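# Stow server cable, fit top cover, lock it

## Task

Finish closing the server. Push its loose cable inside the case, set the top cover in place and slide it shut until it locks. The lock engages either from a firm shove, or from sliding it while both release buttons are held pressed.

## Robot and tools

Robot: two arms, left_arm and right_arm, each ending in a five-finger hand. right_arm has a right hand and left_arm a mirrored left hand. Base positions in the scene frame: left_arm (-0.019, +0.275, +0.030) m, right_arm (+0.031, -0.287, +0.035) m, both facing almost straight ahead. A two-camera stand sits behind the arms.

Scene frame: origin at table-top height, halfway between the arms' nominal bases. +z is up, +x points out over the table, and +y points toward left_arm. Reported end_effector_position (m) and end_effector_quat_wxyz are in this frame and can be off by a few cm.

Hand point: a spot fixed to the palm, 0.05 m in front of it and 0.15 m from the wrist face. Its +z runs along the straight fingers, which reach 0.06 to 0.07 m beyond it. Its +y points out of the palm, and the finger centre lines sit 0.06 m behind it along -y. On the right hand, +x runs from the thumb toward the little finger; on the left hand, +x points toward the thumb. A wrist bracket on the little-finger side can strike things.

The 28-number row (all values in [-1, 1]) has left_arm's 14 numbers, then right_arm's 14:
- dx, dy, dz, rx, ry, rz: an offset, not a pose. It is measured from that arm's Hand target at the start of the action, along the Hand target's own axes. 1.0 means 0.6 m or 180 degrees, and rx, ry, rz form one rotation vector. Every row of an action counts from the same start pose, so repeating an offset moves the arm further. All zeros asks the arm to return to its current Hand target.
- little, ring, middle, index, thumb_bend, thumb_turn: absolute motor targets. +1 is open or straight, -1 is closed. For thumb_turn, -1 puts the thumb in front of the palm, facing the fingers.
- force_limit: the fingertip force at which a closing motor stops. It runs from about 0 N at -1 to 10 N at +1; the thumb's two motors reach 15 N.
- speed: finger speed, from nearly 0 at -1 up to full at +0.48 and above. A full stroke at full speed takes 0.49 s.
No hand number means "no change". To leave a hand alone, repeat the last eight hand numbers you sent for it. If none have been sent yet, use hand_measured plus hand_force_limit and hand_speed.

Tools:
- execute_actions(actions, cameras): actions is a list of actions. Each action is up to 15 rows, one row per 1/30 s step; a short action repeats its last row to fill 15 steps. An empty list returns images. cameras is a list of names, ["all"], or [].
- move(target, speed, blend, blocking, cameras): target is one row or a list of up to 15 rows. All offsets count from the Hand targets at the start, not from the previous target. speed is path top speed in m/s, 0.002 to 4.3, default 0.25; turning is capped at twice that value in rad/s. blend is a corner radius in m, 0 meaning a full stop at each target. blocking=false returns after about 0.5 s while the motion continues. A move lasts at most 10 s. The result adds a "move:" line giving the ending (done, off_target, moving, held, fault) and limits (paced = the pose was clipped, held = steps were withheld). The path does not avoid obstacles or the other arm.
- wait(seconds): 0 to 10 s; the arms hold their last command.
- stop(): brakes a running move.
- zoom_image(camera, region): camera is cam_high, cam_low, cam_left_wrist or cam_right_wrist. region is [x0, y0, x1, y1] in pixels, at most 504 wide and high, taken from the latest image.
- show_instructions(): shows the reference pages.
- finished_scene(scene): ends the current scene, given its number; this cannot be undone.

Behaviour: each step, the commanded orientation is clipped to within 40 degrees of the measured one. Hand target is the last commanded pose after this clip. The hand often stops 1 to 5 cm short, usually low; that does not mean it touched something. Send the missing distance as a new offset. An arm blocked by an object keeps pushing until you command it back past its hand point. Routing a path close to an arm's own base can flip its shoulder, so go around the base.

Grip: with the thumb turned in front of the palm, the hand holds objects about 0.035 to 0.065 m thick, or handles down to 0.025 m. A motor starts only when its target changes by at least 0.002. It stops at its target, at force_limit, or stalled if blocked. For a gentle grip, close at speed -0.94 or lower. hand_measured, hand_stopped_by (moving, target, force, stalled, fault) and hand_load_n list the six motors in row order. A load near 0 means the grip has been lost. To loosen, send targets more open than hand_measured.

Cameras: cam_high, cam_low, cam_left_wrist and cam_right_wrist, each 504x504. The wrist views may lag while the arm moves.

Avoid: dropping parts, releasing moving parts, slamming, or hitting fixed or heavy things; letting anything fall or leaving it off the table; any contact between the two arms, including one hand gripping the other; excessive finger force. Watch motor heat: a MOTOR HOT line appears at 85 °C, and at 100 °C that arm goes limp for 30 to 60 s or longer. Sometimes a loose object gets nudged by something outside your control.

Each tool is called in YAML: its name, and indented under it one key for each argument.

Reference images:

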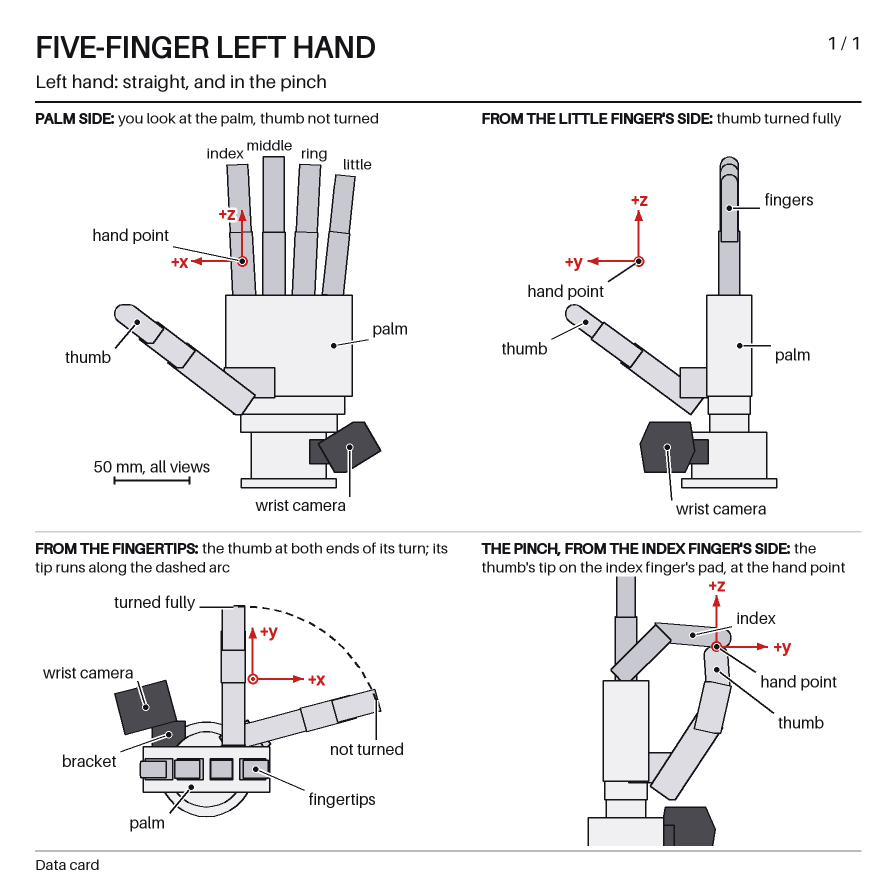

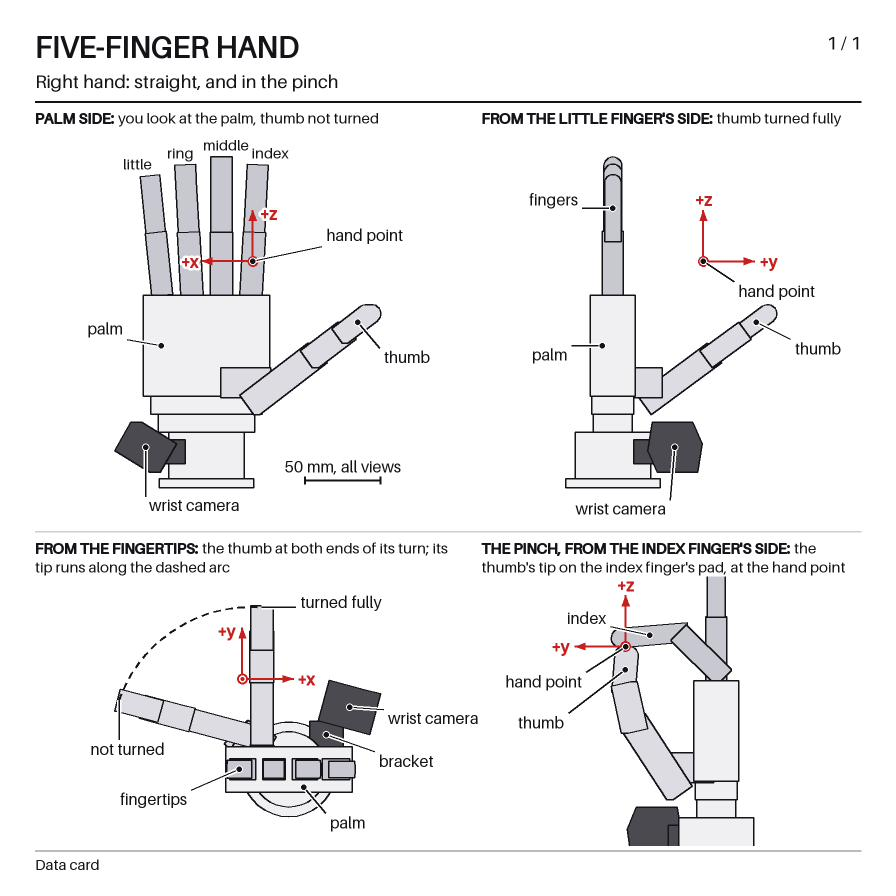

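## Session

execute_actions:
  actions: []

Scene clock: 0.00 s.
left_arm: end_effector_position=(+0.7855, +0.6500, +0.1211) hand_measured=(+1.000, +1.000, +1.000, +1.000, +1.000, +1.000) hand_load_n=(+0.0, +0.0, +0.0, +0.0, +0.0, +0.0) hand_stopped_by=(target, target, target, target, target, target) hand_force_limit=0.00 hand_speed=-0.80 end_effector_quat_wxyz=(-0.409, +0.853, -0.170, +0.278) | right_arm: end_effector_position=(+0.7346, -0.1522, +0.2187) hand_measured=(+1.000, +1.000, +1.000, +1.000, +1.000, +1.000) hand_load_n=(+0.0, +0.0, +0.0, +0.0, +0.0, +0.0) hand_stopped_by=(target, target, target, target, target, target) hand_force_limit=0.00 hand_speed=-0.80 end_effector_quat_wxyz=(-0.039, +0.971, +0.197, +0.132)
Joint positions: left_arm=[0.437 2.233 1.912 -0.243 -0.29 -0.58] | right_arm=[0.267 2.141 2.243 -1.402 -0.062 -1.7]
Joint velocities: within noise
Joint torques (N m): no reading
Motor temperatures (°C): left_arm=[26 25 29 25 27 22] | right_arm=[25 25 29 25 26 26]
Heat: left arm: hottest elbow 29 °C; right arm: hottest elbow 29 °C.
Hand target: left_arm +0.7932, +0.6536, +0.1384; -0.417, +0.846, -0.166, +0.289 | right_arm +0.7404, -0.1506, +0.2270; -0.040, +0.969, +0.197, +0.144
camera_calibration:
cam_left_wrist: T_world_to_cam=[[0.292743, 0.439514, 0.849193, -0.614335], [0.336391, -0.878665, 0.338804, 0.266942], [0.895066, 0.186478, -0.405071, -0.658806], [0, 0, 0, 1]] pos_world=[0.67972, 0.627415, 0.164384]
cam_right_wrist: T_world_to_cam=[[0.542669, -0.839587, 0.0245706, -0.524681], [-0.817267, -0.521039, 0.246158, 0.466855], [-0.193869, -0.153663, -0.968918, 0.445548], [0, 0, 0, 1]] pos_world=[0.752651, -0.128802, 0.329672]

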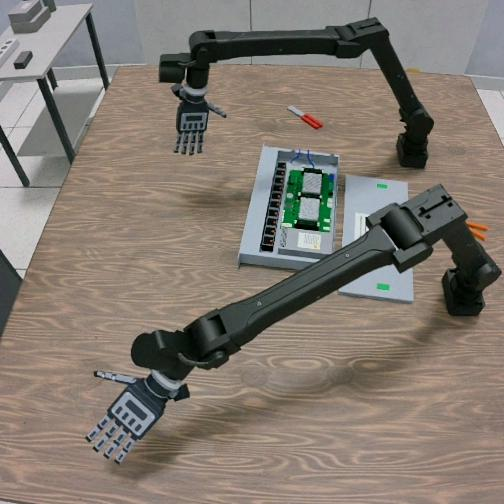

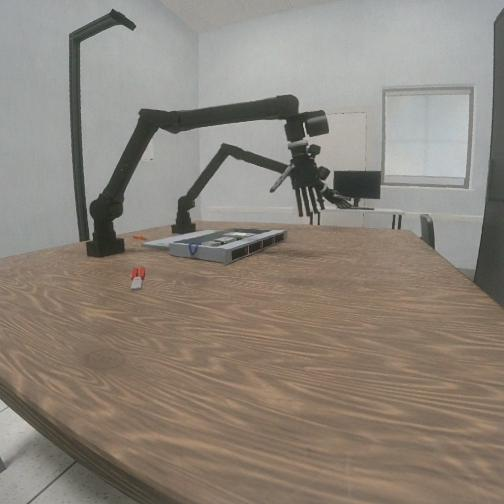

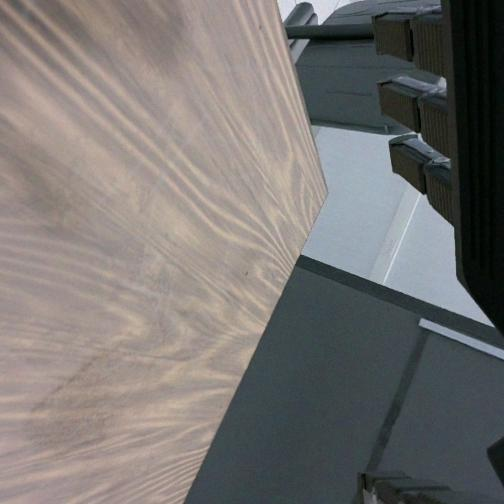

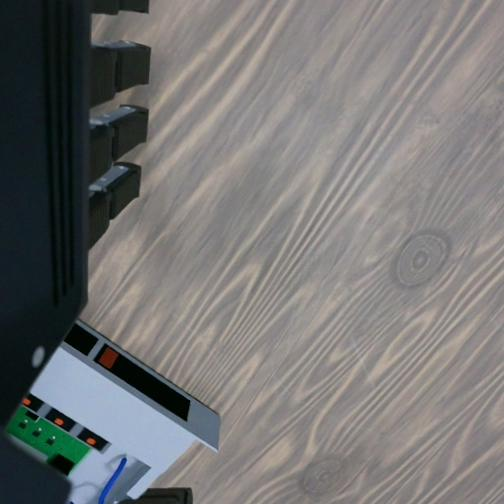

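zoom_image:
  camera: "cam_high"
  region: [220, 130, 440, 310]

zoom_image:
  camera: "cam_low"
  region: [120, 200, 300, 300]

Scaled by 2.291 from the camera's 504x504 image, which has a finer 720x720 frame.

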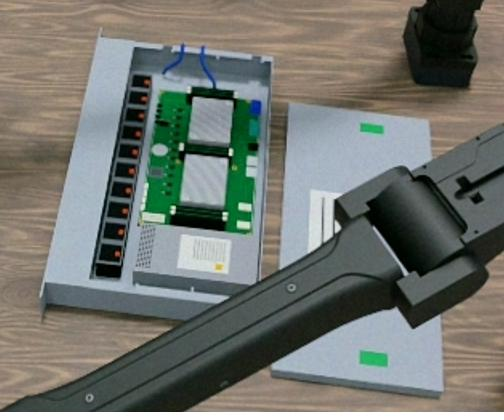

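Scaled by 2.800 from the camera's 504x504 image, which has a finer 720x720 frame.

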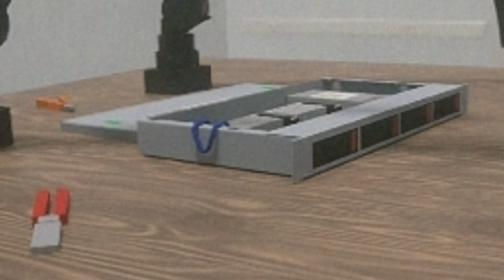

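move:
  target:
    - [0.0203,-0.158,-0.2748,0,0,0,1,1,1,1,1,1,0,-0.2,-0.4367,0.1752,-0.196,-0.0982,-0.0555,0.6221,1,1,1,1,1,1,0,-0.2]
    - [-0.4417,0.1333,-0.8877,-0.4125,-0.1722,-0.157,1,1,1,1,1,1,0,-0.2,-0.5738,0.124,-0.1675,0.0862,0.1497,-0.839,1,1,1,1,1,1,0,-0.2]
  speed: [0.3,0.35]
  cameras: ["all"]

Scene clock: 46.57 s.
left_arm: end_effector_position=(+0.2553, +0.4213, +0.2361) hand_measured=(+1.000, +1.000, +1.000, +1.000, +1.000, +1.000) hand_load_n=(+0.0, +0.0, +0.0, +0.0, -0.5, +0.0) hand_stopped_by=(target, target, target, target, target, target) hand_force_limit=0.00 hand_speed=-0.20 end_effector_quat_wxyz=(+0.214, +0.977, +0.002, +0.001) | right_arm: end_effector_position=(+0.4414, -0.3570, +0.2204) hand_measured=(+1.000, +1.000, +1.000, +1.000, +1.000, +1.000) hand_load_n=(+0.0, +0.0, +0.0, +0.0, +0.0, +0.0) hand_stopped_by=(target, target, target, target, target, target) hand_force_limit=0.00 hand_speed=-0.20 end_effector_quat_wxyz=(-0.005, -0.010, +0.976, +0.217)
Joint positions: left_arm=[0.861 1.4 1.167 -1.672 0.278 -0.665] | right_arm=[-0.49 1.556 1.284 -1.529 -0.375 1.012]
Joint torques (N m): left_arm=[-0.21 -7.77 8.29 -1.24 0.23 0.08] | right_arm=[-1.9 -11.63 7.57 -0.12 -0.32 0.1]
Motor temperatures (°C): left_arm=[26 30 34 25 27 22] | right_arm=[25 30 34 25 26 26]
Heat: left arm: hottest elbow 34 °C; right arm: hottest elbow 34 °C.
Hand target: left_arm +0.2499, +0.4194, +0.2395; +0.216, +0.976, +0.000, +0.001 | right_arm +0.4399, -0.3601, +0.2202; +0.000, +0.000, +0.976, +0.216
Off the commanded pose: left_arm 0.007 m, 0 deg | right_arm 0.003 m, 1 deg.
move: done
camera_calibration:
cam_left_wrist: T_world_to_cam=[[0.285196, 0.866529, -0.409623, -0.336929], [0.831969, -0.011605, 0.554701, -0.337441], [0.475911, -0.498992, -0.724235, 0.376141], [0, 0, 0, 1]] pos_world=[0.197822, 0.475734, 0.32158]
cam_right_wrist: T_world_to_cam=[[-0.192912, 0.887646, 0.418175, 0.316978], [0.855549, -0.0565078, 0.514629, -0.511523], [0.480438, 0.457047, -0.748523, 0.230634], [0, 0, 0, 1]] pos_world=[0.387977, -0.41568, 0.303327]

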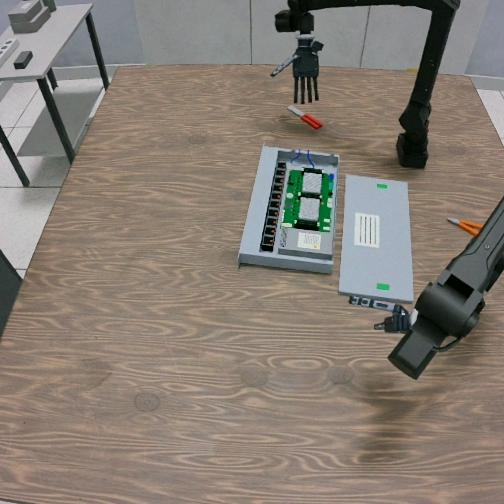

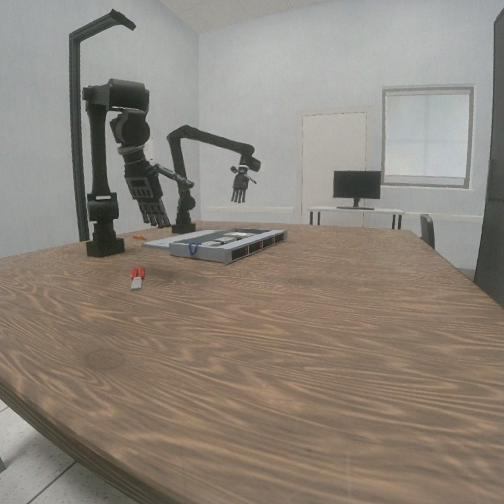

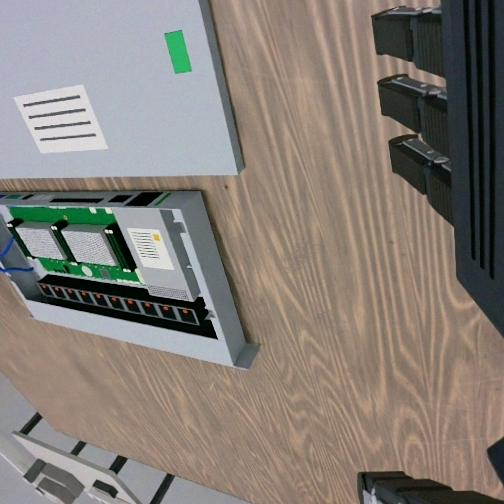

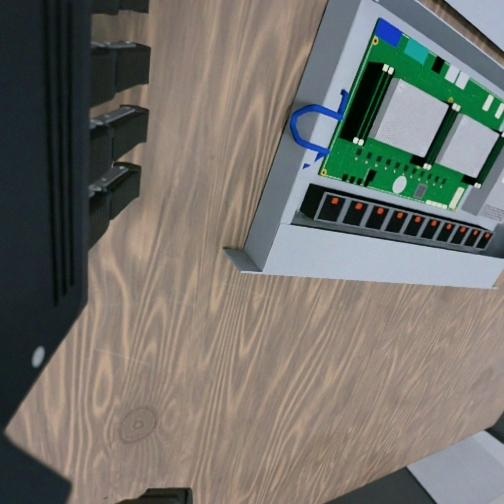

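execute_actions:
  actions: []
  cameras: ["cam_high","cam_low","cam_right_wrist"]

zoom_image:
  camera: "cam_high"
  region: [180, 80, 400, 300]

zoom_image:
  camera: "cam_low"
  region: [110, 170, 290, 330]

Scene clock: 61.50 s.
left_arm: end_effector_position=(+0.2552, +0.4212, +0.2362) hand_measured=(+1.000, +1.000, +1.000, +1.000, +1.000, +1.000) hand_load_n=(+0.0, +0.0, +0.0, +0.0, +0.0, +0.0) hand_stopped_by=(target, target, target, target, target, target) hand_force_limit=0.00 hand_speed=-0.20 end_effector_quat_wxyz=(+0.214, +0.977, +0.002, +0.001) | right_arm: end_effector_position=(+0.4414, -0.3570, +0.2204) hand_measured=(+1.000, +1.000, +1.000, +1.000, +1.000, +1.000) hand_load_n=(+0.0, +0.0, +0.0, +0.0, +0.0, +0.0) hand_stopped_by=(target, target, target, target, target, target) hand_force_limit=0.00 hand_speed=-0.20 end_effector_quat_wxyz=(-0.005, -0.009, +0.976, +0.217)
Joint positions: left_arm=[0.861 1.4 1.167 -1.672 0.278 -0.665] | right_arm=[-0.49 1.556 1.284 -1.529 -0.375 1.013]
Joint velocities: within noise
Joint torques (N m): left_arm=[-0.56 -8.06 8.29 -1.24 0.25 0.08] | right_arm=[-1.96 -11.63 7.57 -0.12 -0.32 0.11]
Motor temperatures (°C): left_arm=[26 29 34 25 27 22] | right_arm=[25 29 34 25 26 26]
Heat: left arm: hottest elbow 34 °C; right arm: hottest elbow 34 °C.
Hand target: left_arm +0.2499, +0.4194, +0.2395; +0.216, +0.976, +0.000, +0.001 | right_arm +0.4399, -0.3601, +0.2202; +0.000, +0.000, +0.976, +0.216
Off the commanded pose: left_arm 0.007 m, 0 deg | right_arm 0.003 m, 1 deg.
camera_calibration:
cam_right_wrist: T_world_to_cam=[[-0.192233, 0.887792, 0.418176, 0.316775], [0.855664, -0.0570122, 0.514381, -0.511702], [0.480505, 0.456699, -0.748693, 0.230515], [0, 0, 0, 1]] pos_world=[0.387976, -0.41568, 0.303328]
Images, in order (width x height): cam_high 504x504, cam_low 504x504, cam_right_wrist 504x504.

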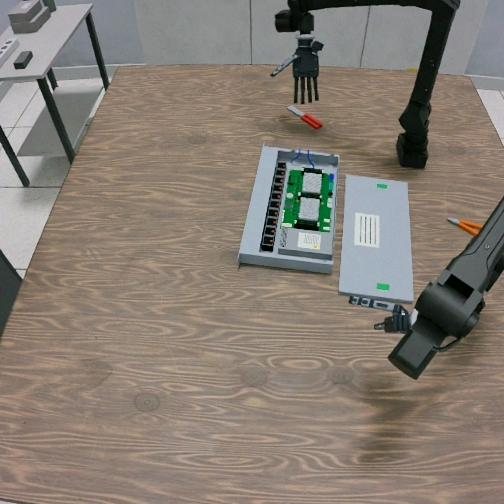

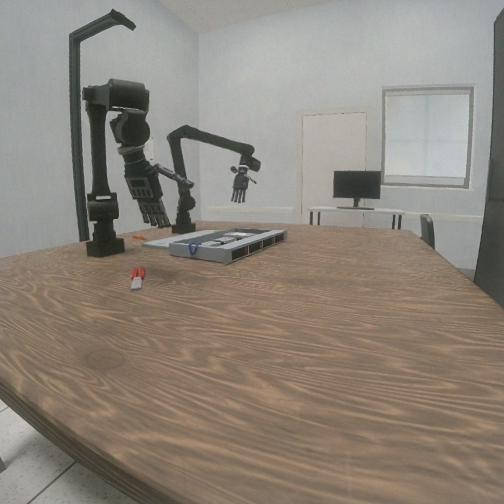

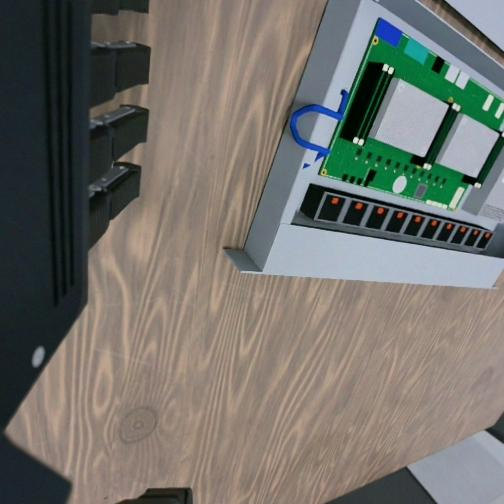

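Scaled by 2.291 from the camera's 504x504 image, which has a finer 720x720 frame.

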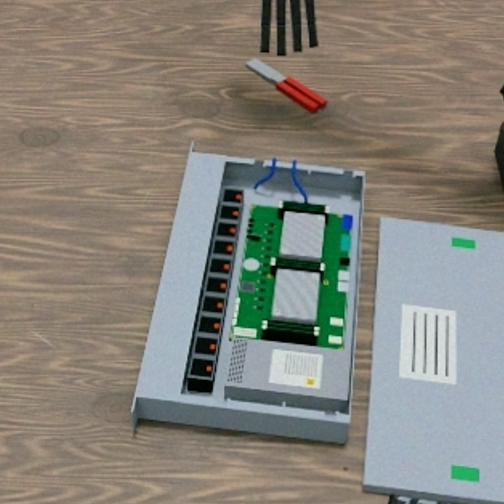

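Scaled by 2.800 from the camera's 504x504 image, which has a finer 720x720 frame.

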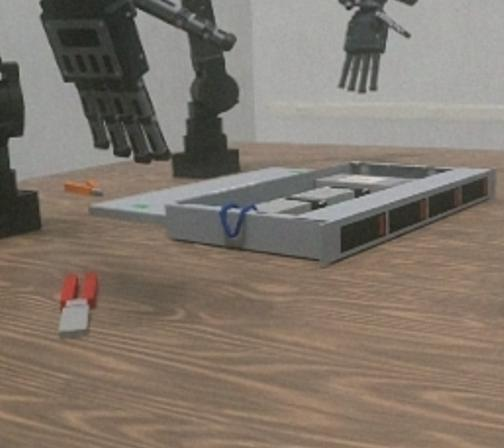

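zoom_image:
  camera: "cam_right_wrist"
  region: [230, 60, 400, 230]

zoom_image:
  camera: "cam_low"
  region: [160, 220, 240, 280]

Scaled by 2.965 from the camera's 504x504 image, which has a finer 720x720 frame.

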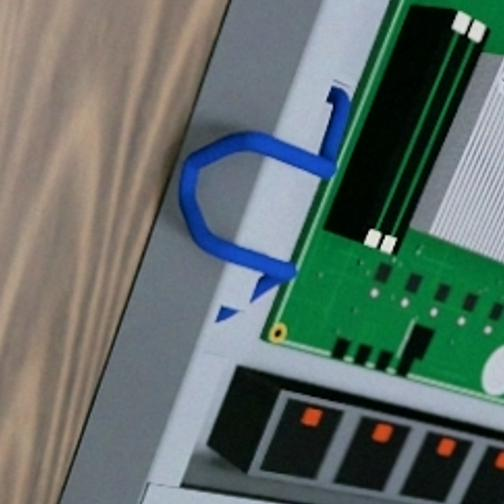

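Scaled by 6.300 from the camera's 504x504 image, which has a finer 720x720 frame.

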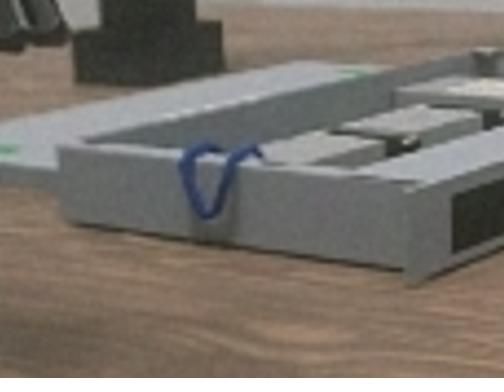

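move:
  target: [0,0,0,0,0,0,1,1,1,1,1,1,0,-0.2, 0.0367,-0.0241,0.2094,0.139,-0.0075,0.0344,-0.25,-0.25,-0.25,-0.25,1,1,0,-0.2]
  speed: 0.2
  cameras: ["cam_low","cam_right_wrist"]

Scene clock: 121.47 s.
left_arm: end_effector_position=(+0.2552, +0.4212, +0.2362) hand_measured=(+1.000, +1.000, +1.000, +1.000, +1.000, +1.000) hand_load_n=(+0.0, +0.0, +0.0, +0.0, +0.0, +0.0) hand_stopped_by=(target, target, target, target, target, target) hand_force_limit=0.00 hand_speed=-0.20 end_effector_quat_wxyz=(+0.214, +0.977, +0.002, +0.001) | right_arm: end_effector_position=(+0.4183, -0.3235, +0.1008) hand_measured=(-0.250, -0.250, -0.250, -0.250, +1.000, +1.000) hand_load_n=(+0.0, +0.0, +0.0, +0.0, +0.0, +0.0) hand_stopped_by=(target, target, target, target, target, target) hand_force_limit=0.00 hand_speed=-0.20 end_effector_quat_wxyz=(-0.005, +0.054, +0.999, +0.002)
Joint positions: left_arm=[0.861 1.4 1.167 -1.672 0.278 -0.665] | right_arm=[-0.254 1.41 0.915 -1.086 -0.002 1.421]
Joint torques (N m): left_arm=[-0.62 -7.94 8.28 -1.22 0.23 0.08] | right_arm=[-0.15 -9.23 7.2 0.36 0.17 0.1]
Heat: left arm: hottest elbow 34 °C; right arm: hottest elbow 33 °C.
Hand target: left_arm +0.2499, +0.4194, +0.2395; +0.216, +0.976, +0.000, +0.001 | right_arm +0.4177, -0.3201, +0.1003; -0.001, +0.055, +0.999, -0.001
Off the commanded pose: left_arm 0.007 m, 0 deg | right_arm 0.003 m, 1 deg.
move: done
camera_calibration:
cam_right_wrist: T_world_to_cam=[[-0.0680591, 0.997667, 0.00526179, 0.357797], [0.867801, 0.0565961, 0.493679, -0.394712], [0.492229, 0.0381655, -0.869629, 0.00875961], [0, 0, 0, 1]] pos_world=[0.362571, -0.334957, 0.200596]
Images, in order (width x height): cam_low 504x504, cam_right_wrist 504x504.

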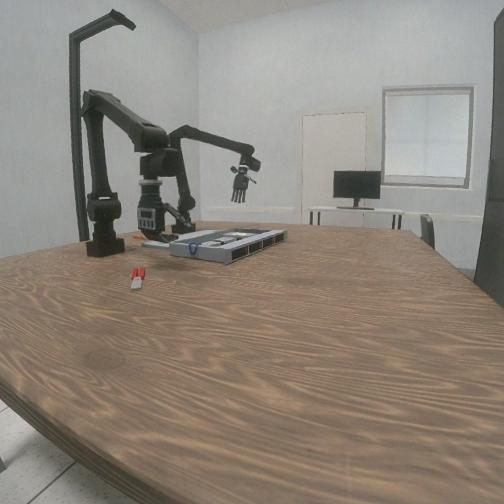

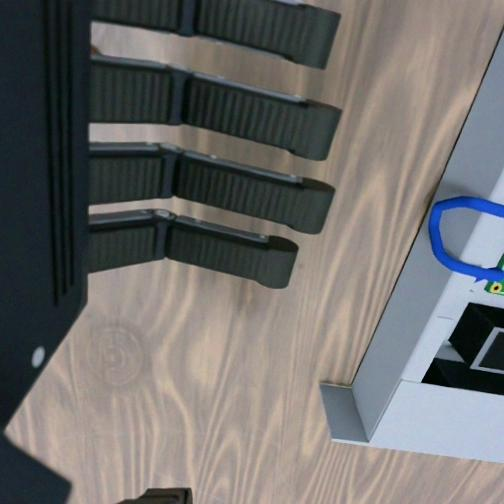

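move:
  target: [0,0,0,0,0,0,1,1,1,1,1,1,0,-0.2, -0.0261,0.0531,0.0917,0,0,0,-0.25,-0.25,-0.25,-0.25,1,1,0,-0.2]
  speed: 0.1
  cameras: ["cam_low","cam_right_wrist"]

zoom_image:
  camera: "cam_low"
  region: [130, 190, 250, 280]

Scene clock: 131.13 s.
left_arm: end_effector_position=(+0.2552, +0.4212, +0.2362) hand_measured=(+1.000, +1.000, +1.000, +1.000, +1.000, +1.000) hand_load_n=(+0.0, +0.0, +0.0, +0.0, +0.0, +0.0) hand_stopped_by=(target, target, target, target, target, target) hand_force_limit=0.00 hand_speed=-0.20 end_effector_quat_wxyz=(+0.214, +0.977, +0.002, +0.001) | right_arm: end_effector_position=(+0.4384, -0.2949, +0.0516) hand_measured=(-0.250, -0.250, -0.250, -0.250, +1.000, +1.000) hand_load_n=(+0.0, +0.0, +0.0, +0.0, +0.0, +0.0) hand_stopped_by=(target, target, target, target, target, target) hand_force_limit=0.00 hand_speed=-0.20 end_effector_quat_wxyz=(+0.003, +0.055, +0.998, +0.000)
Joint positions: left_arm=[0.861 1.4 1.167 -1.672 0.278 -0.665] | right_arm=[-0.166 1.512 0.871 -0.923 -0.001 1.511]
Joint torques (N m): left_arm=[-0.44 -7.88 8.25 -1.21 0.23 0.09] | right_arm=[0.03 -8.59 6.69 0.43 0.15 0.09]
Heat: left arm: hottest elbow 34 °C; right arm: hottest elbow 33 °C.
Hand target: left_arm +0.2499, +0.4194, +0.2395; +0.216, +0.976, +0.000, +0.001 | right_arm +0.4366, -0.2903, +0.0451; -0.001, +0.055, +0.999, -0.001
Off the commanded pose: left_arm 0.007 m, 0 deg | right_arm 0.008 m, 0 deg.
move: done
camera_calibration:
cam_right_wrist: T_world_to_cam=[[-0.0662496, 0.997803, -0.000126835, 0.330349], [0.860031, 0.0571666, 0.507029, -0.386674], [0.505923, 0.0334814, -0.861929, -0.0528016], [0, 0, 0, 1]] pos_world=[0.381151, -0.30575, 0.150586]
Images, in order (width x height): cam_low 504x504, cam_right_wrist 504x504.

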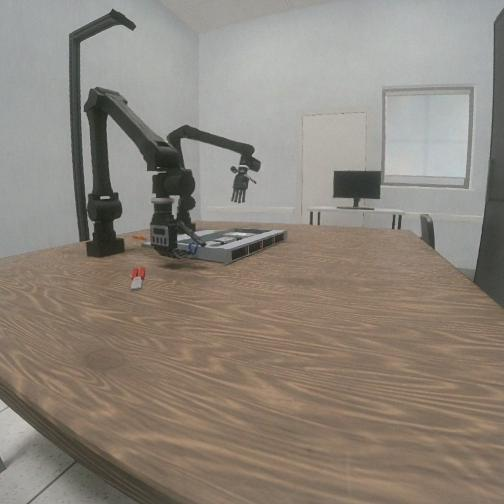

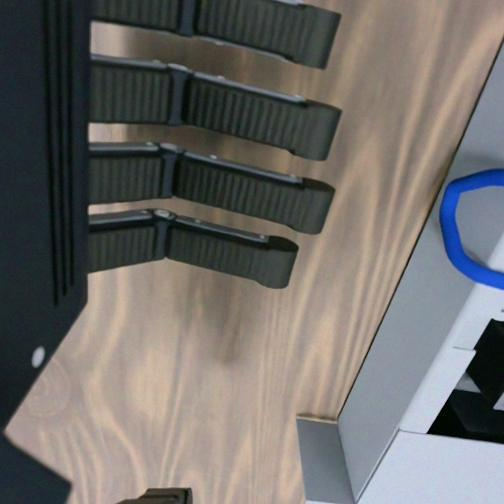

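Scaled by 4.200 from the camera's 504x504 image, which has a finer 720x720 frame.

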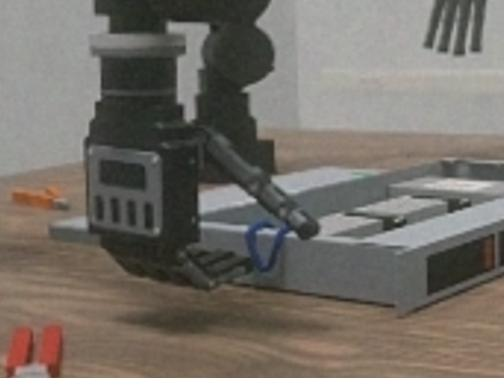

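move:
  target: [0,0,0,0,0,0,1,1,1,1,1,1,0,-0.2, -0.0131,0.0182,0.05,0,0,0,-0.25,-0.25,-0.25,-0.25,1,1,0,-0.2]
  speed: 0.05
  cameras: ["cam_low","cam_right_wrist"]

zoom_image:
  camera: "cam_low"
  region: [150, 210, 230, 280]

Scene clock: 139.73 s.
left_arm: end_effector_position=(+0.2552, +0.4212, +0.2362) hand_measured=(+1.000, +1.000, +1.000, +1.000, +1.000, +1.000) hand_load_n=(+0.0, +0.0, +0.0, +0.0, +0.0, +0.0) hand_stopped_by=(target, target, target, target, target, target) hand_force_limit=0.00 hand_speed=-0.20 end_effector_quat_wxyz=(+0.214, +0.977, +0.002, +0.001) | right_arm: end_effector_position=(+0.4476, -0.2864, +0.0261) hand_measured=(-0.250, -0.250, -0.250, -0.250, +1.000, +1.000) hand_load_n=(+0.0, +0.0, +0.0, -1.0, +0.0, +0.0) hand_stopped_by=(target, target, target, target, target, target) hand_force_limit=0.00 hand_speed=-0.20 end_effector_quat_wxyz=(+0.005, +0.055, +0.998, +0.000)
Joint positions: left_arm=[0.861 1.4 1.167 -1.672 0.278 -0.665] | right_arm=[-0.14 1.576 0.862 -0.847 0 1.538]
Joint torques (N m): left_arm=[-0.38 -8 8.25 -1.26 0.25 0.08] | right_arm=[0.38 -8.29 6.12 0.8 0.12 0.15]
Heat: left arm: hottest elbow 34 °C; right arm: hottest elbow 33 °C.
Hand target: left_arm +0.2499, +0.4194, +0.2395; +0.216, +0.976, +0.000, +0.001 | right_arm +0.4457, -0.2803, +0.0152; -0.001, +0.055, +0.998, -0.001
Off the commanded pose: left_arm 0.007 m, 0 deg | right_arm 0.013 m, 1 deg.
move: off_target (right_arm)
camera_calibration:
cam_right_wrist: T_world_to_cam=[[-0.0662637, 0.997801, -0.00134465, 0.32251], [0.858583, 0.0577048, 0.509416, -0.381359], [0.508374, 0.0326013, -0.860519, -0.0811373], [0, 0, 0, 1]] pos_world=[0.390047, -0.297149, 0.124884]
Images, in order (width x height): cam_low 504x504, cam_right_wrist 504x504.

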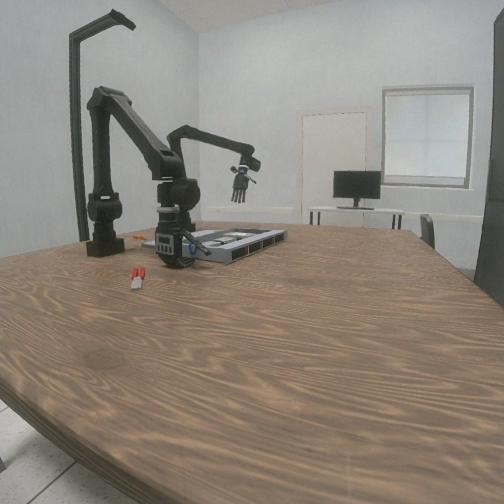

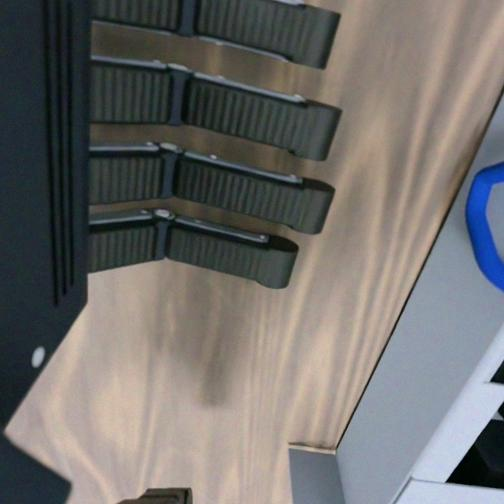

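Scaled by 6.300 from the camera's 504x504 image, which has a finer 720x720 frame.

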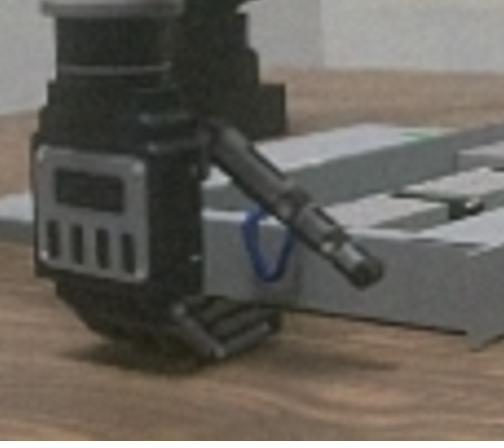

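move:
  target: [0,0,0,0,0,0,1,1,1,1,1,1,0,-0.2, 0.0073,0.068,-0.0067,0,0,0,-0.25,-0.25,-0.25,-0.25,1,1,0,-0.2]
  speed: 0.05
  cameras: ["cam_low","cam_right_wrist"]

zoom_image:
  camera: "cam_low"
  region: [150, 210, 230, 280]

Scene clock: 151.87 s.
left_arm: end_effector_position=(+0.2552, +0.4212, +0.2362) hand_measured=(+1.000, +1.000, +1.000, +1.000, +1.000, +1.000) hand_load_n=(+0.0, +0.0, +0.0, +0.0, +0.0, +0.0) hand_stopped_by=(target, target, target, target, target, target) hand_force_limit=0.00 hand_speed=-0.20 end_effector_quat_wxyz=(+0.214, +0.977, +0.002, +0.001) | right_arm: end_effector_position=(+0.4533, -0.2467, +0.0263) hand_measured=(-0.250, -0.250, -0.250, -0.250, +1.000, +1.000) hand_load_n=(+0.5, +0.0, +0.0, -0.5, +0.0, +0.0) hand_stopped_by=(target, target, target, target, target, target) hand_force_limit=0.00 hand_speed=-0.20 end_effector_quat_wxyz=(+0.008, +0.058, +0.998, -0.001)
Joint positions: left_arm=[0.861 1.4 1.167 -1.672 0.278 -0.665] | right_arm=[-0.033 1.576 0.862 -0.841 0.003 1.649]
Joint torques (N m): left_arm=[-0.5 -7.94 8.27 -1.22 0.22 0.08] | right_arm=[0.44 -9.29 5.76 0.16 0.02 0.11]
Heat: left arm: hottest elbow 34 °C; right arm: hottest elbow 32 °C.
Hand target: left_arm +0.2499, +0.4194, +0.2395; +0.216, +0.976, +0.000, +0.001 | right_arm +0.4458, -0.2394, +0.0190; -0.001, +0.055, +0.998, -0.001
Off the commanded pose: left_arm 0.007 m, 0 deg | right_arm 0.013 m, 1 deg.
move: off_target (right_arm)
camera_calibration:
cam_right_wrist: T_world_to_cam=[[-0.0608234, 0.998141, -0.00390044, 0.280978], [0.855773, 0.0541585, 0.514509, -0.388295], [0.513764, 0.0279563, -0.857476, -0.0888616], [0, 0, 0, 1]] pos_world=[0.395036, -0.256942, 0.12468]
Images, in order (width x height): cam_low 504x504, cam_right_wrist 504x504.

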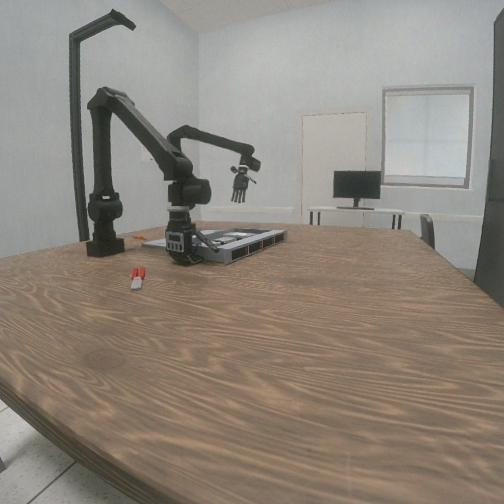

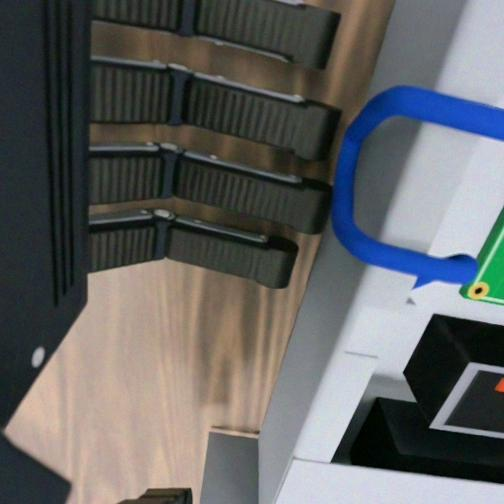

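Scaled by 6.300 from the camera's 504x504 image, which has a finer 720x720 frame.

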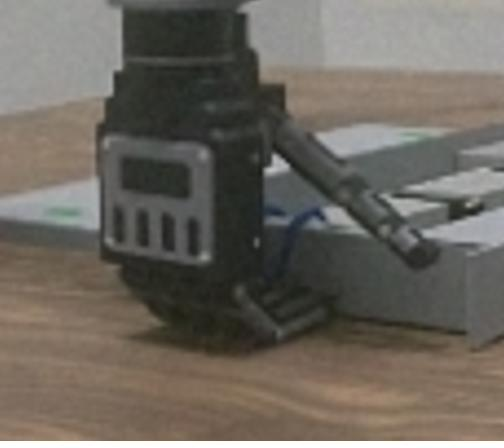

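move:
  target: [0,0,0,0,0,0,1,1,1,1,1,1,0,-0.2, 0.0015,0.0165,0,0,0,0,-0.25,-0.25,-0.25,-0.25,1,1,0,-0.2]
  speed: 0.04
  cameras: ["cam_low","cam_right_wrist"]

zoom_image:
  camera: "cam_right_wrist"
  region: [250, 60, 450, 260]

zoom_image:
  camera: "cam_low"
  region: [150, 210, 230, 280]

Scene clock: 161.90 s.
left_arm: end_effector_position=(+0.2552, +0.4212, +0.2362) hand_measured=(+1.000, +1.000, +1.000, +1.000, +1.000, +1.000) hand_load_n=(+0.0, +0.0, +0.0, +0.0, +0.0, +0.0) hand_stopped_by=(target, target, target, target, target, target) hand_force_limit=0.00 hand_speed=-0.20 end_effector_quat_wxyz=(+0.214, +0.977, +0.002, +0.001) | right_arm: end_effector_position=(+0.4539, -0.2432, +0.0262) hand_measured=(-0.250, -0.250, -0.250, -0.250, +1.000, +1.000) hand_load_n=(+0.0, +0.0, -2.5, -0.5, +0.0, +0.0) hand_stopped_by=(target, target, target, target, target, target) hand_force_limit=0.00 hand_speed=-0.20 end_effector_quat_wxyz=(+0.008, +0.061, +0.998, -0.005)
Joint positions: left_arm=[0.861 1.4 1.167 -1.672 0.278 -0.665] | right_arm=[-0.02 1.575 0.862 -0.841 0.01 1.669]
Joint torques (N m): left_arm=[-0.32 -7.71 8.28 -1.26 0.23 0.08] | right_arm=[1.49 -9.23 5.79 0.14 -0.24 0.15]
Heat: left arm: hottest elbow 34 °C; right arm: hottest elbow 32 °C.
Hand target: left_arm +0.2499, +0.4194, +0.2395; +0.216, +0.976, +0.000, +0.001 | right_arm +0.4460, -0.2294, +0.0191; -0.001, +0.055, +0.999, -0.001
Off the commanded pose: left_arm 0.007 m, 0 deg | right_arm 0.017 m, 1 deg.
move: off_target (right_arm)
camera_calibration:
cam_right_wrist: T_world_to_cam=[[-0.0546604, 0.998445, -0.0109372, 0.275019], [0.855739, 0.0524864, 0.514739, -0.389402], [0.514512, 0.0187764, -0.857277, -0.091876], [0, 0, 0, 1]] pos_world=[0.395531, -0.252428, 0.124685]
Images, in order (width x height): cam_low 504x504, cam_right_wrist 504x504.

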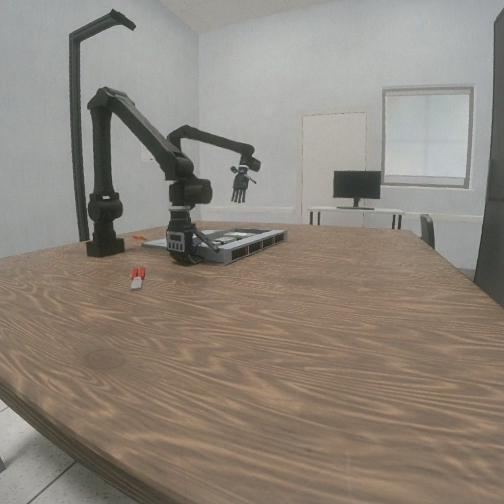

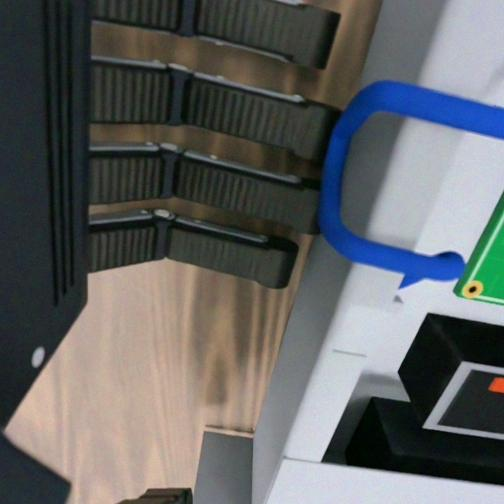

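Scaled by 2.520 from the camera's 504x504 image, which has a finer 720x720 frame.

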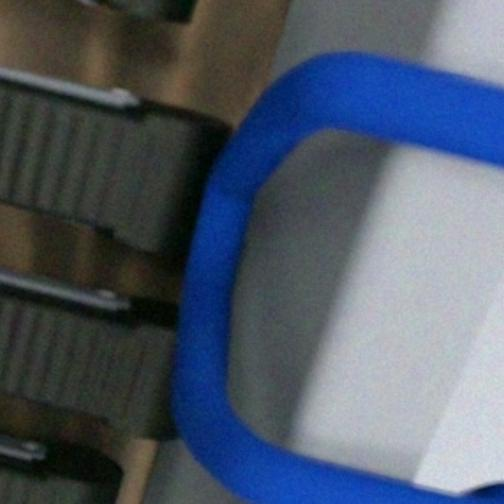

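Scaled by 6.300 from the camera's 504x504 image, which has a finer 720x720 frame.

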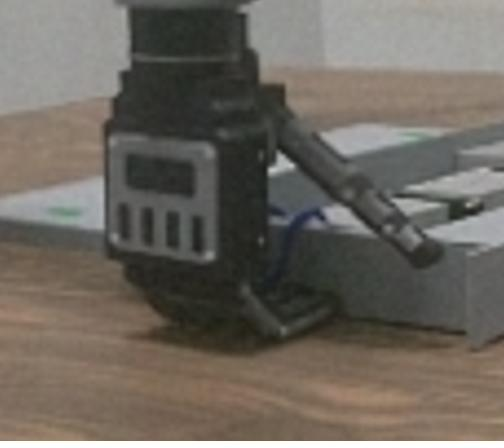

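move:
  target: [0,0,0,0,0,0,1,1,1,1,1,1,0,-0.2, 0,0,-0.04,0,0,0,-0.25,-0.25,-0.25,-0.25,1,1,0,-0.2]
  speed: 0.04
  cameras: ["cam_low","cam_right_wrist"]

zoom_image:
  camera: "cam_low"
  region: [150, 210, 230, 280]

Scene clock: 166.90 s.
left_arm: end_effector_position=(+0.2552, +0.4212, +0.2362) hand_measured=(+1.000, +1.000, +1.000, +1.000, +1.000, +1.000) hand_load_n=(+0.0, +0.0, -0.5, -0.5, +0.0, +0.0) hand_stopped_by=(target, target, target, target, target, target) hand_force_limit=0.00 hand_speed=-0.20 end_effector_quat_wxyz=(+0.214, +0.977, +0.002, +0.001) | right_arm: end_effector_position=(+0.4447, -0.2427, +0.0342) hand_measured=(-0.250, -0.250, -0.250, -0.250, +1.000, +1.000) hand_load_n=(+0.0, +0.0, +2.0, +0.0, +0.0, +0.0) hand_stopped_by=(target, target, target, target, target, target) hand_force_limit=0.00 hand_speed=-0.20 end_effector_quat_wxyz=(-0.004, +0.068, +0.998, -0.007)
Joint positions: left_arm=[0.861 1.4 1.167 -1.672 0.278 -0.665] | right_arm=[-0.016 1.55 0.862 -0.891 0.013 1.687]
Joint torques (N m): left_arm=[-0.56 -7.88 8.27 -1.24 0.24 0.07] | right_arm=[1.32 -10.46 8.02 -0.77 -0.37 0.01]
Heat: left arm: hottest elbow 34 °C; right arm: hottest elbow 32 °C.
Hand target: left_arm +0.2499, +0.4194, +0.2395; +0.216, +0.976, +0.000, +0.001 | right_arm +0.4460, -0.2293, +0.0431; -0.001, +0.055, +0.998, -0.001
Off the commanded pose: left_arm 0.007 m, 0 deg | right_arm 0.016 m, 2 deg.
move: off_target (right_arm)
camera_calibration:
cam_right_wrist: T_world_to_cam=[[-0.0400923, 0.999126, -0.0118196, 0.267861], [0.868865, 0.0407019, 0.493373, -0.393636], [0.493423, 0.00951083, -0.869738, -0.0727435], [0, 0, 0, 1]] pos_world=[0.388649, -0.250913, 0.134108]
Images, in order (width x height): cam_low 504x504, cam_right_wrist 504x504.

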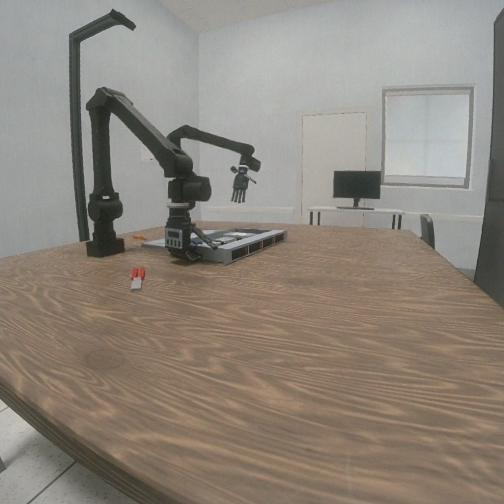

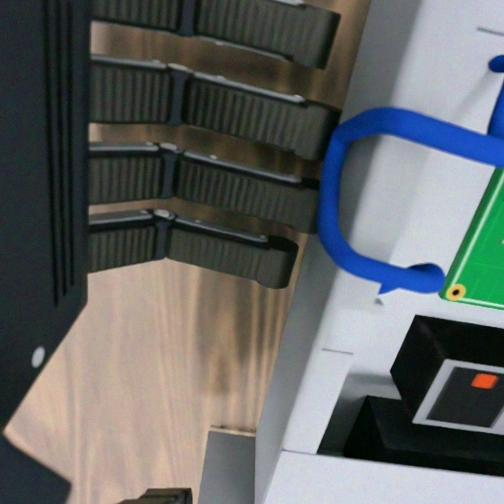

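Scaled by 6.300 from the camera's 504x504 image, which has a finer 720x720 frame.

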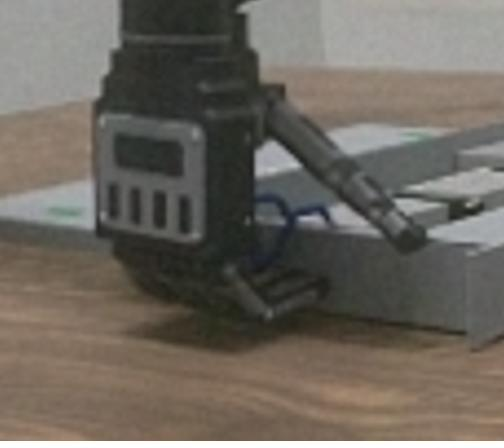

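move:
  target: [0,0,0,0,0,0,1,1,1,1,1,1,0,-0.2, 0,0,-0.035,0,0,0,-0.25,-0.25,-0.25,-0.25,1,1,0,-0.2]
  speed: 0.04
  cameras: ["cam_low","cam_right_wrist"]

zoom_image:
  camera: "cam_low"
  region: [150, 210, 230, 280]

Scene clock: 170.47 s.
left_arm: end_effector_position=(+0.2552, +0.4212, +0.2362) hand_measured=(+1.000, +1.000, +1.000, +1.000, +1.000, +1.000) hand_load_n=(+0.0, +0.0, +0.0, +0.0, +0.0, +0.0) hand_stopped_by=(target, target, target, target, target, target) hand_force_limit=0.00 hand_speed=-0.20 end_effector_quat_wxyz=(+0.214, +0.977, +0.002, +0.001) | right_arm: end_effector_position=(+0.4328, -0.2418, +0.0469) hand_measured=(-0.250, -0.250, -0.250, -0.250, +1.000, +1.000) hand_load_n=(+0.0, +0.5, +1.5, +0.0, +0.0, +0.0) hand_stopped_by=(target, target, target, target, target, target) hand_force_limit=0.00 hand_speed=-0.20 end_effector_quat_wxyz=(-0.015, +0.068, +0.998, -0.007)
Joint positions: left_arm=[0.861 1.4 1.167 -1.672 0.278 -0.665] | right_arm=[-0.015 1.512 0.862 -0.953 0.013 1.688]
Joint torques (N m): left_arm=[-0.5 -8 8.29 -1.28 0.24 0.08] | right_arm=[1.2 -10.17 10.26 -0.81 -0.38 0]
Heat: left arm: hottest elbow 34 °C; right arm: hottest elbow 32 °C.
Hand target: left_arm +0.2499, +0.4194, +0.2395; +0.216, +0.976, +0.000, +0.001 | right_arm +0.4461, -0.2293, +0.0640; -0.001, +0.055, +0.998, -0.001
Off the commanded pose: left_arm 0.007 m, 0 deg | right_arm 0.025 m, 2 deg.
move: off_target (right_arm)
camera_calibration:
cam_right_wrist: T_world_to_cam=[[-0.0415154, 0.999084, -0.0103376, 0.267059], [0.880049, 0.041464, 0.473069, -0.393403], [0.473064, 0.0105421, -0.880965, -0.0462457], [0, 0, 0, 1]] pos_world=[0.379179, -0.250015, 0.148127]
Images, in order (width x height): cam_low 504x504, cam_right_wrist 504x504.

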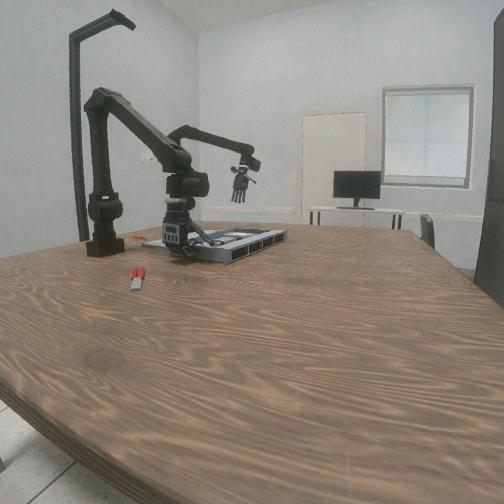

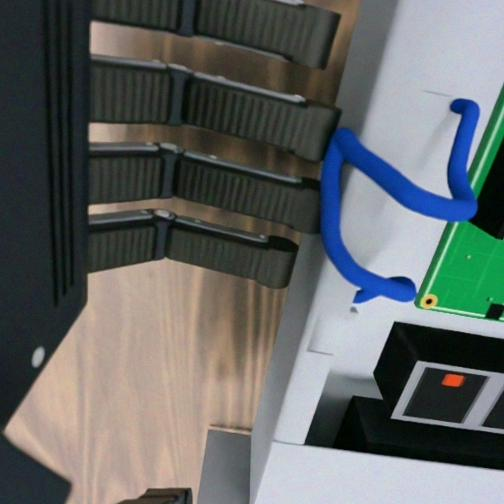

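Scaled by 6.300 from the camera's 504x504 image, which has a finer 720x720 frame.

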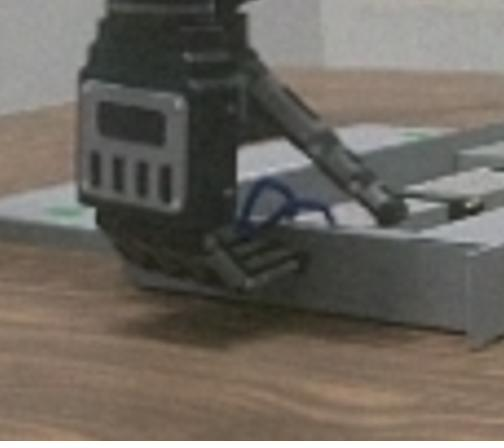

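move:
  target: [0,0,0,0,0,0,1,1,1,1,1,1,0,-0.2, -0.012,0,-0.045,0,0,0,-0.25,-0.25,-0.25,-0.25,1,1,0,-0.2]
  speed: 0.04
  cameras: ["cam_low","cam_right_wrist"]

zoom_image:
  camera: "cam_low"
  region: [150, 200, 230, 270]

Scene clock: 175.00 s.
left_arm: end_effector_position=(+0.2552, +0.4212, +0.2362) hand_measured=(+1.000, +1.000, +1.000, +1.000, +1.000, +1.000) hand_load_n=(+0.0, +0.0, +0.0, +0.0, +0.0, +0.0) hand_stopped_by=(target, target, target, target, target, target) hand_force_limit=0.00 hand_speed=-0.20 end_effector_quat_wxyz=(+0.214, +0.977, +0.002, +0.001) | right_arm: end_effector_position=(+0.4336, -0.2355, +0.0725) hand_measured=(-0.250, -0.250, -0.250, -0.250, +1.000, +1.000) hand_load_n=(+0.0, +0.0, +0.5, +0.0, +0.0, -0.5) hand_stopped_by=(target, target, target, target, target, target) hand_force_limit=0.00 hand_speed=-0.20 end_effector_quat_wxyz=(-0.022, +0.062, +0.998, -0.003)
Joint positions: left_arm=[0.861 1.4 1.167 -1.672 0.278 -0.665] | right_arm=[-0.003 1.479 0.907 -1.042 0.004 1.688]
Joint torques (N m): left_arm=[-0.5 -7.94 8.24 -1.25 0.23 0.09] | right_arm=[0.03 -9.52 11.64 -0.53 -0.05 -0.01]
Heat: left arm: hottest elbow 34 °C; right arm: hottest elbow 32 °C.
Hand target: left_arm +0.2499, +0.4194, +0.2395; +0.216, +0.976, +0.000, +0.001 | right_arm +0.4532, -0.2300, +0.0909; -0.001, +0.055, +0.998, -0.001
Off the commanded pose: left_arm 0.007 m, 0 deg | right_arm 0.028 m, 3 deg.
move: off_target (right_arm)
camera_calibration:
cam_right_wrist: T_world_to_cam=[[-0.0526591, 0.998612, -0.000919872, 0.265128], [0.885031, 0.0470964, 0.463144, -0.406518], [0.462544, 0.0235746, -0.886283, -0.0161242], [0, 0, 0, 1]] pos_world=[0.381201, -0.245235, 0.17423]
Images, in order (width x height): cam_low 504x504, cam_right_wrist 504x504.

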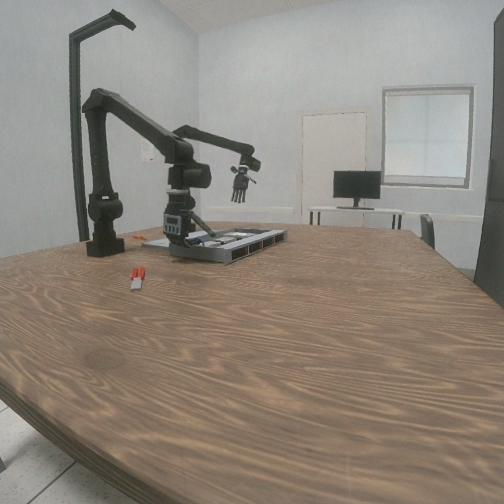

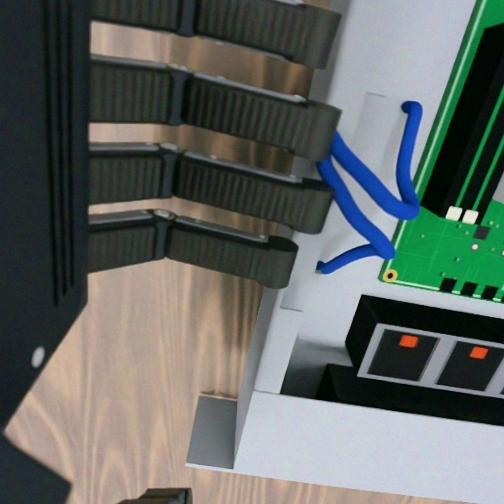

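Scaled by 6.300 from the camera's 504x504 image, which has a finer 720x720 frame.

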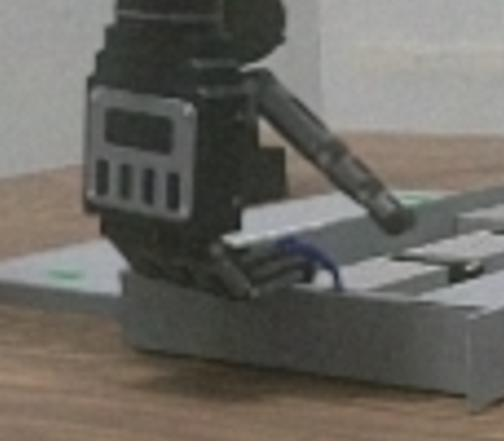

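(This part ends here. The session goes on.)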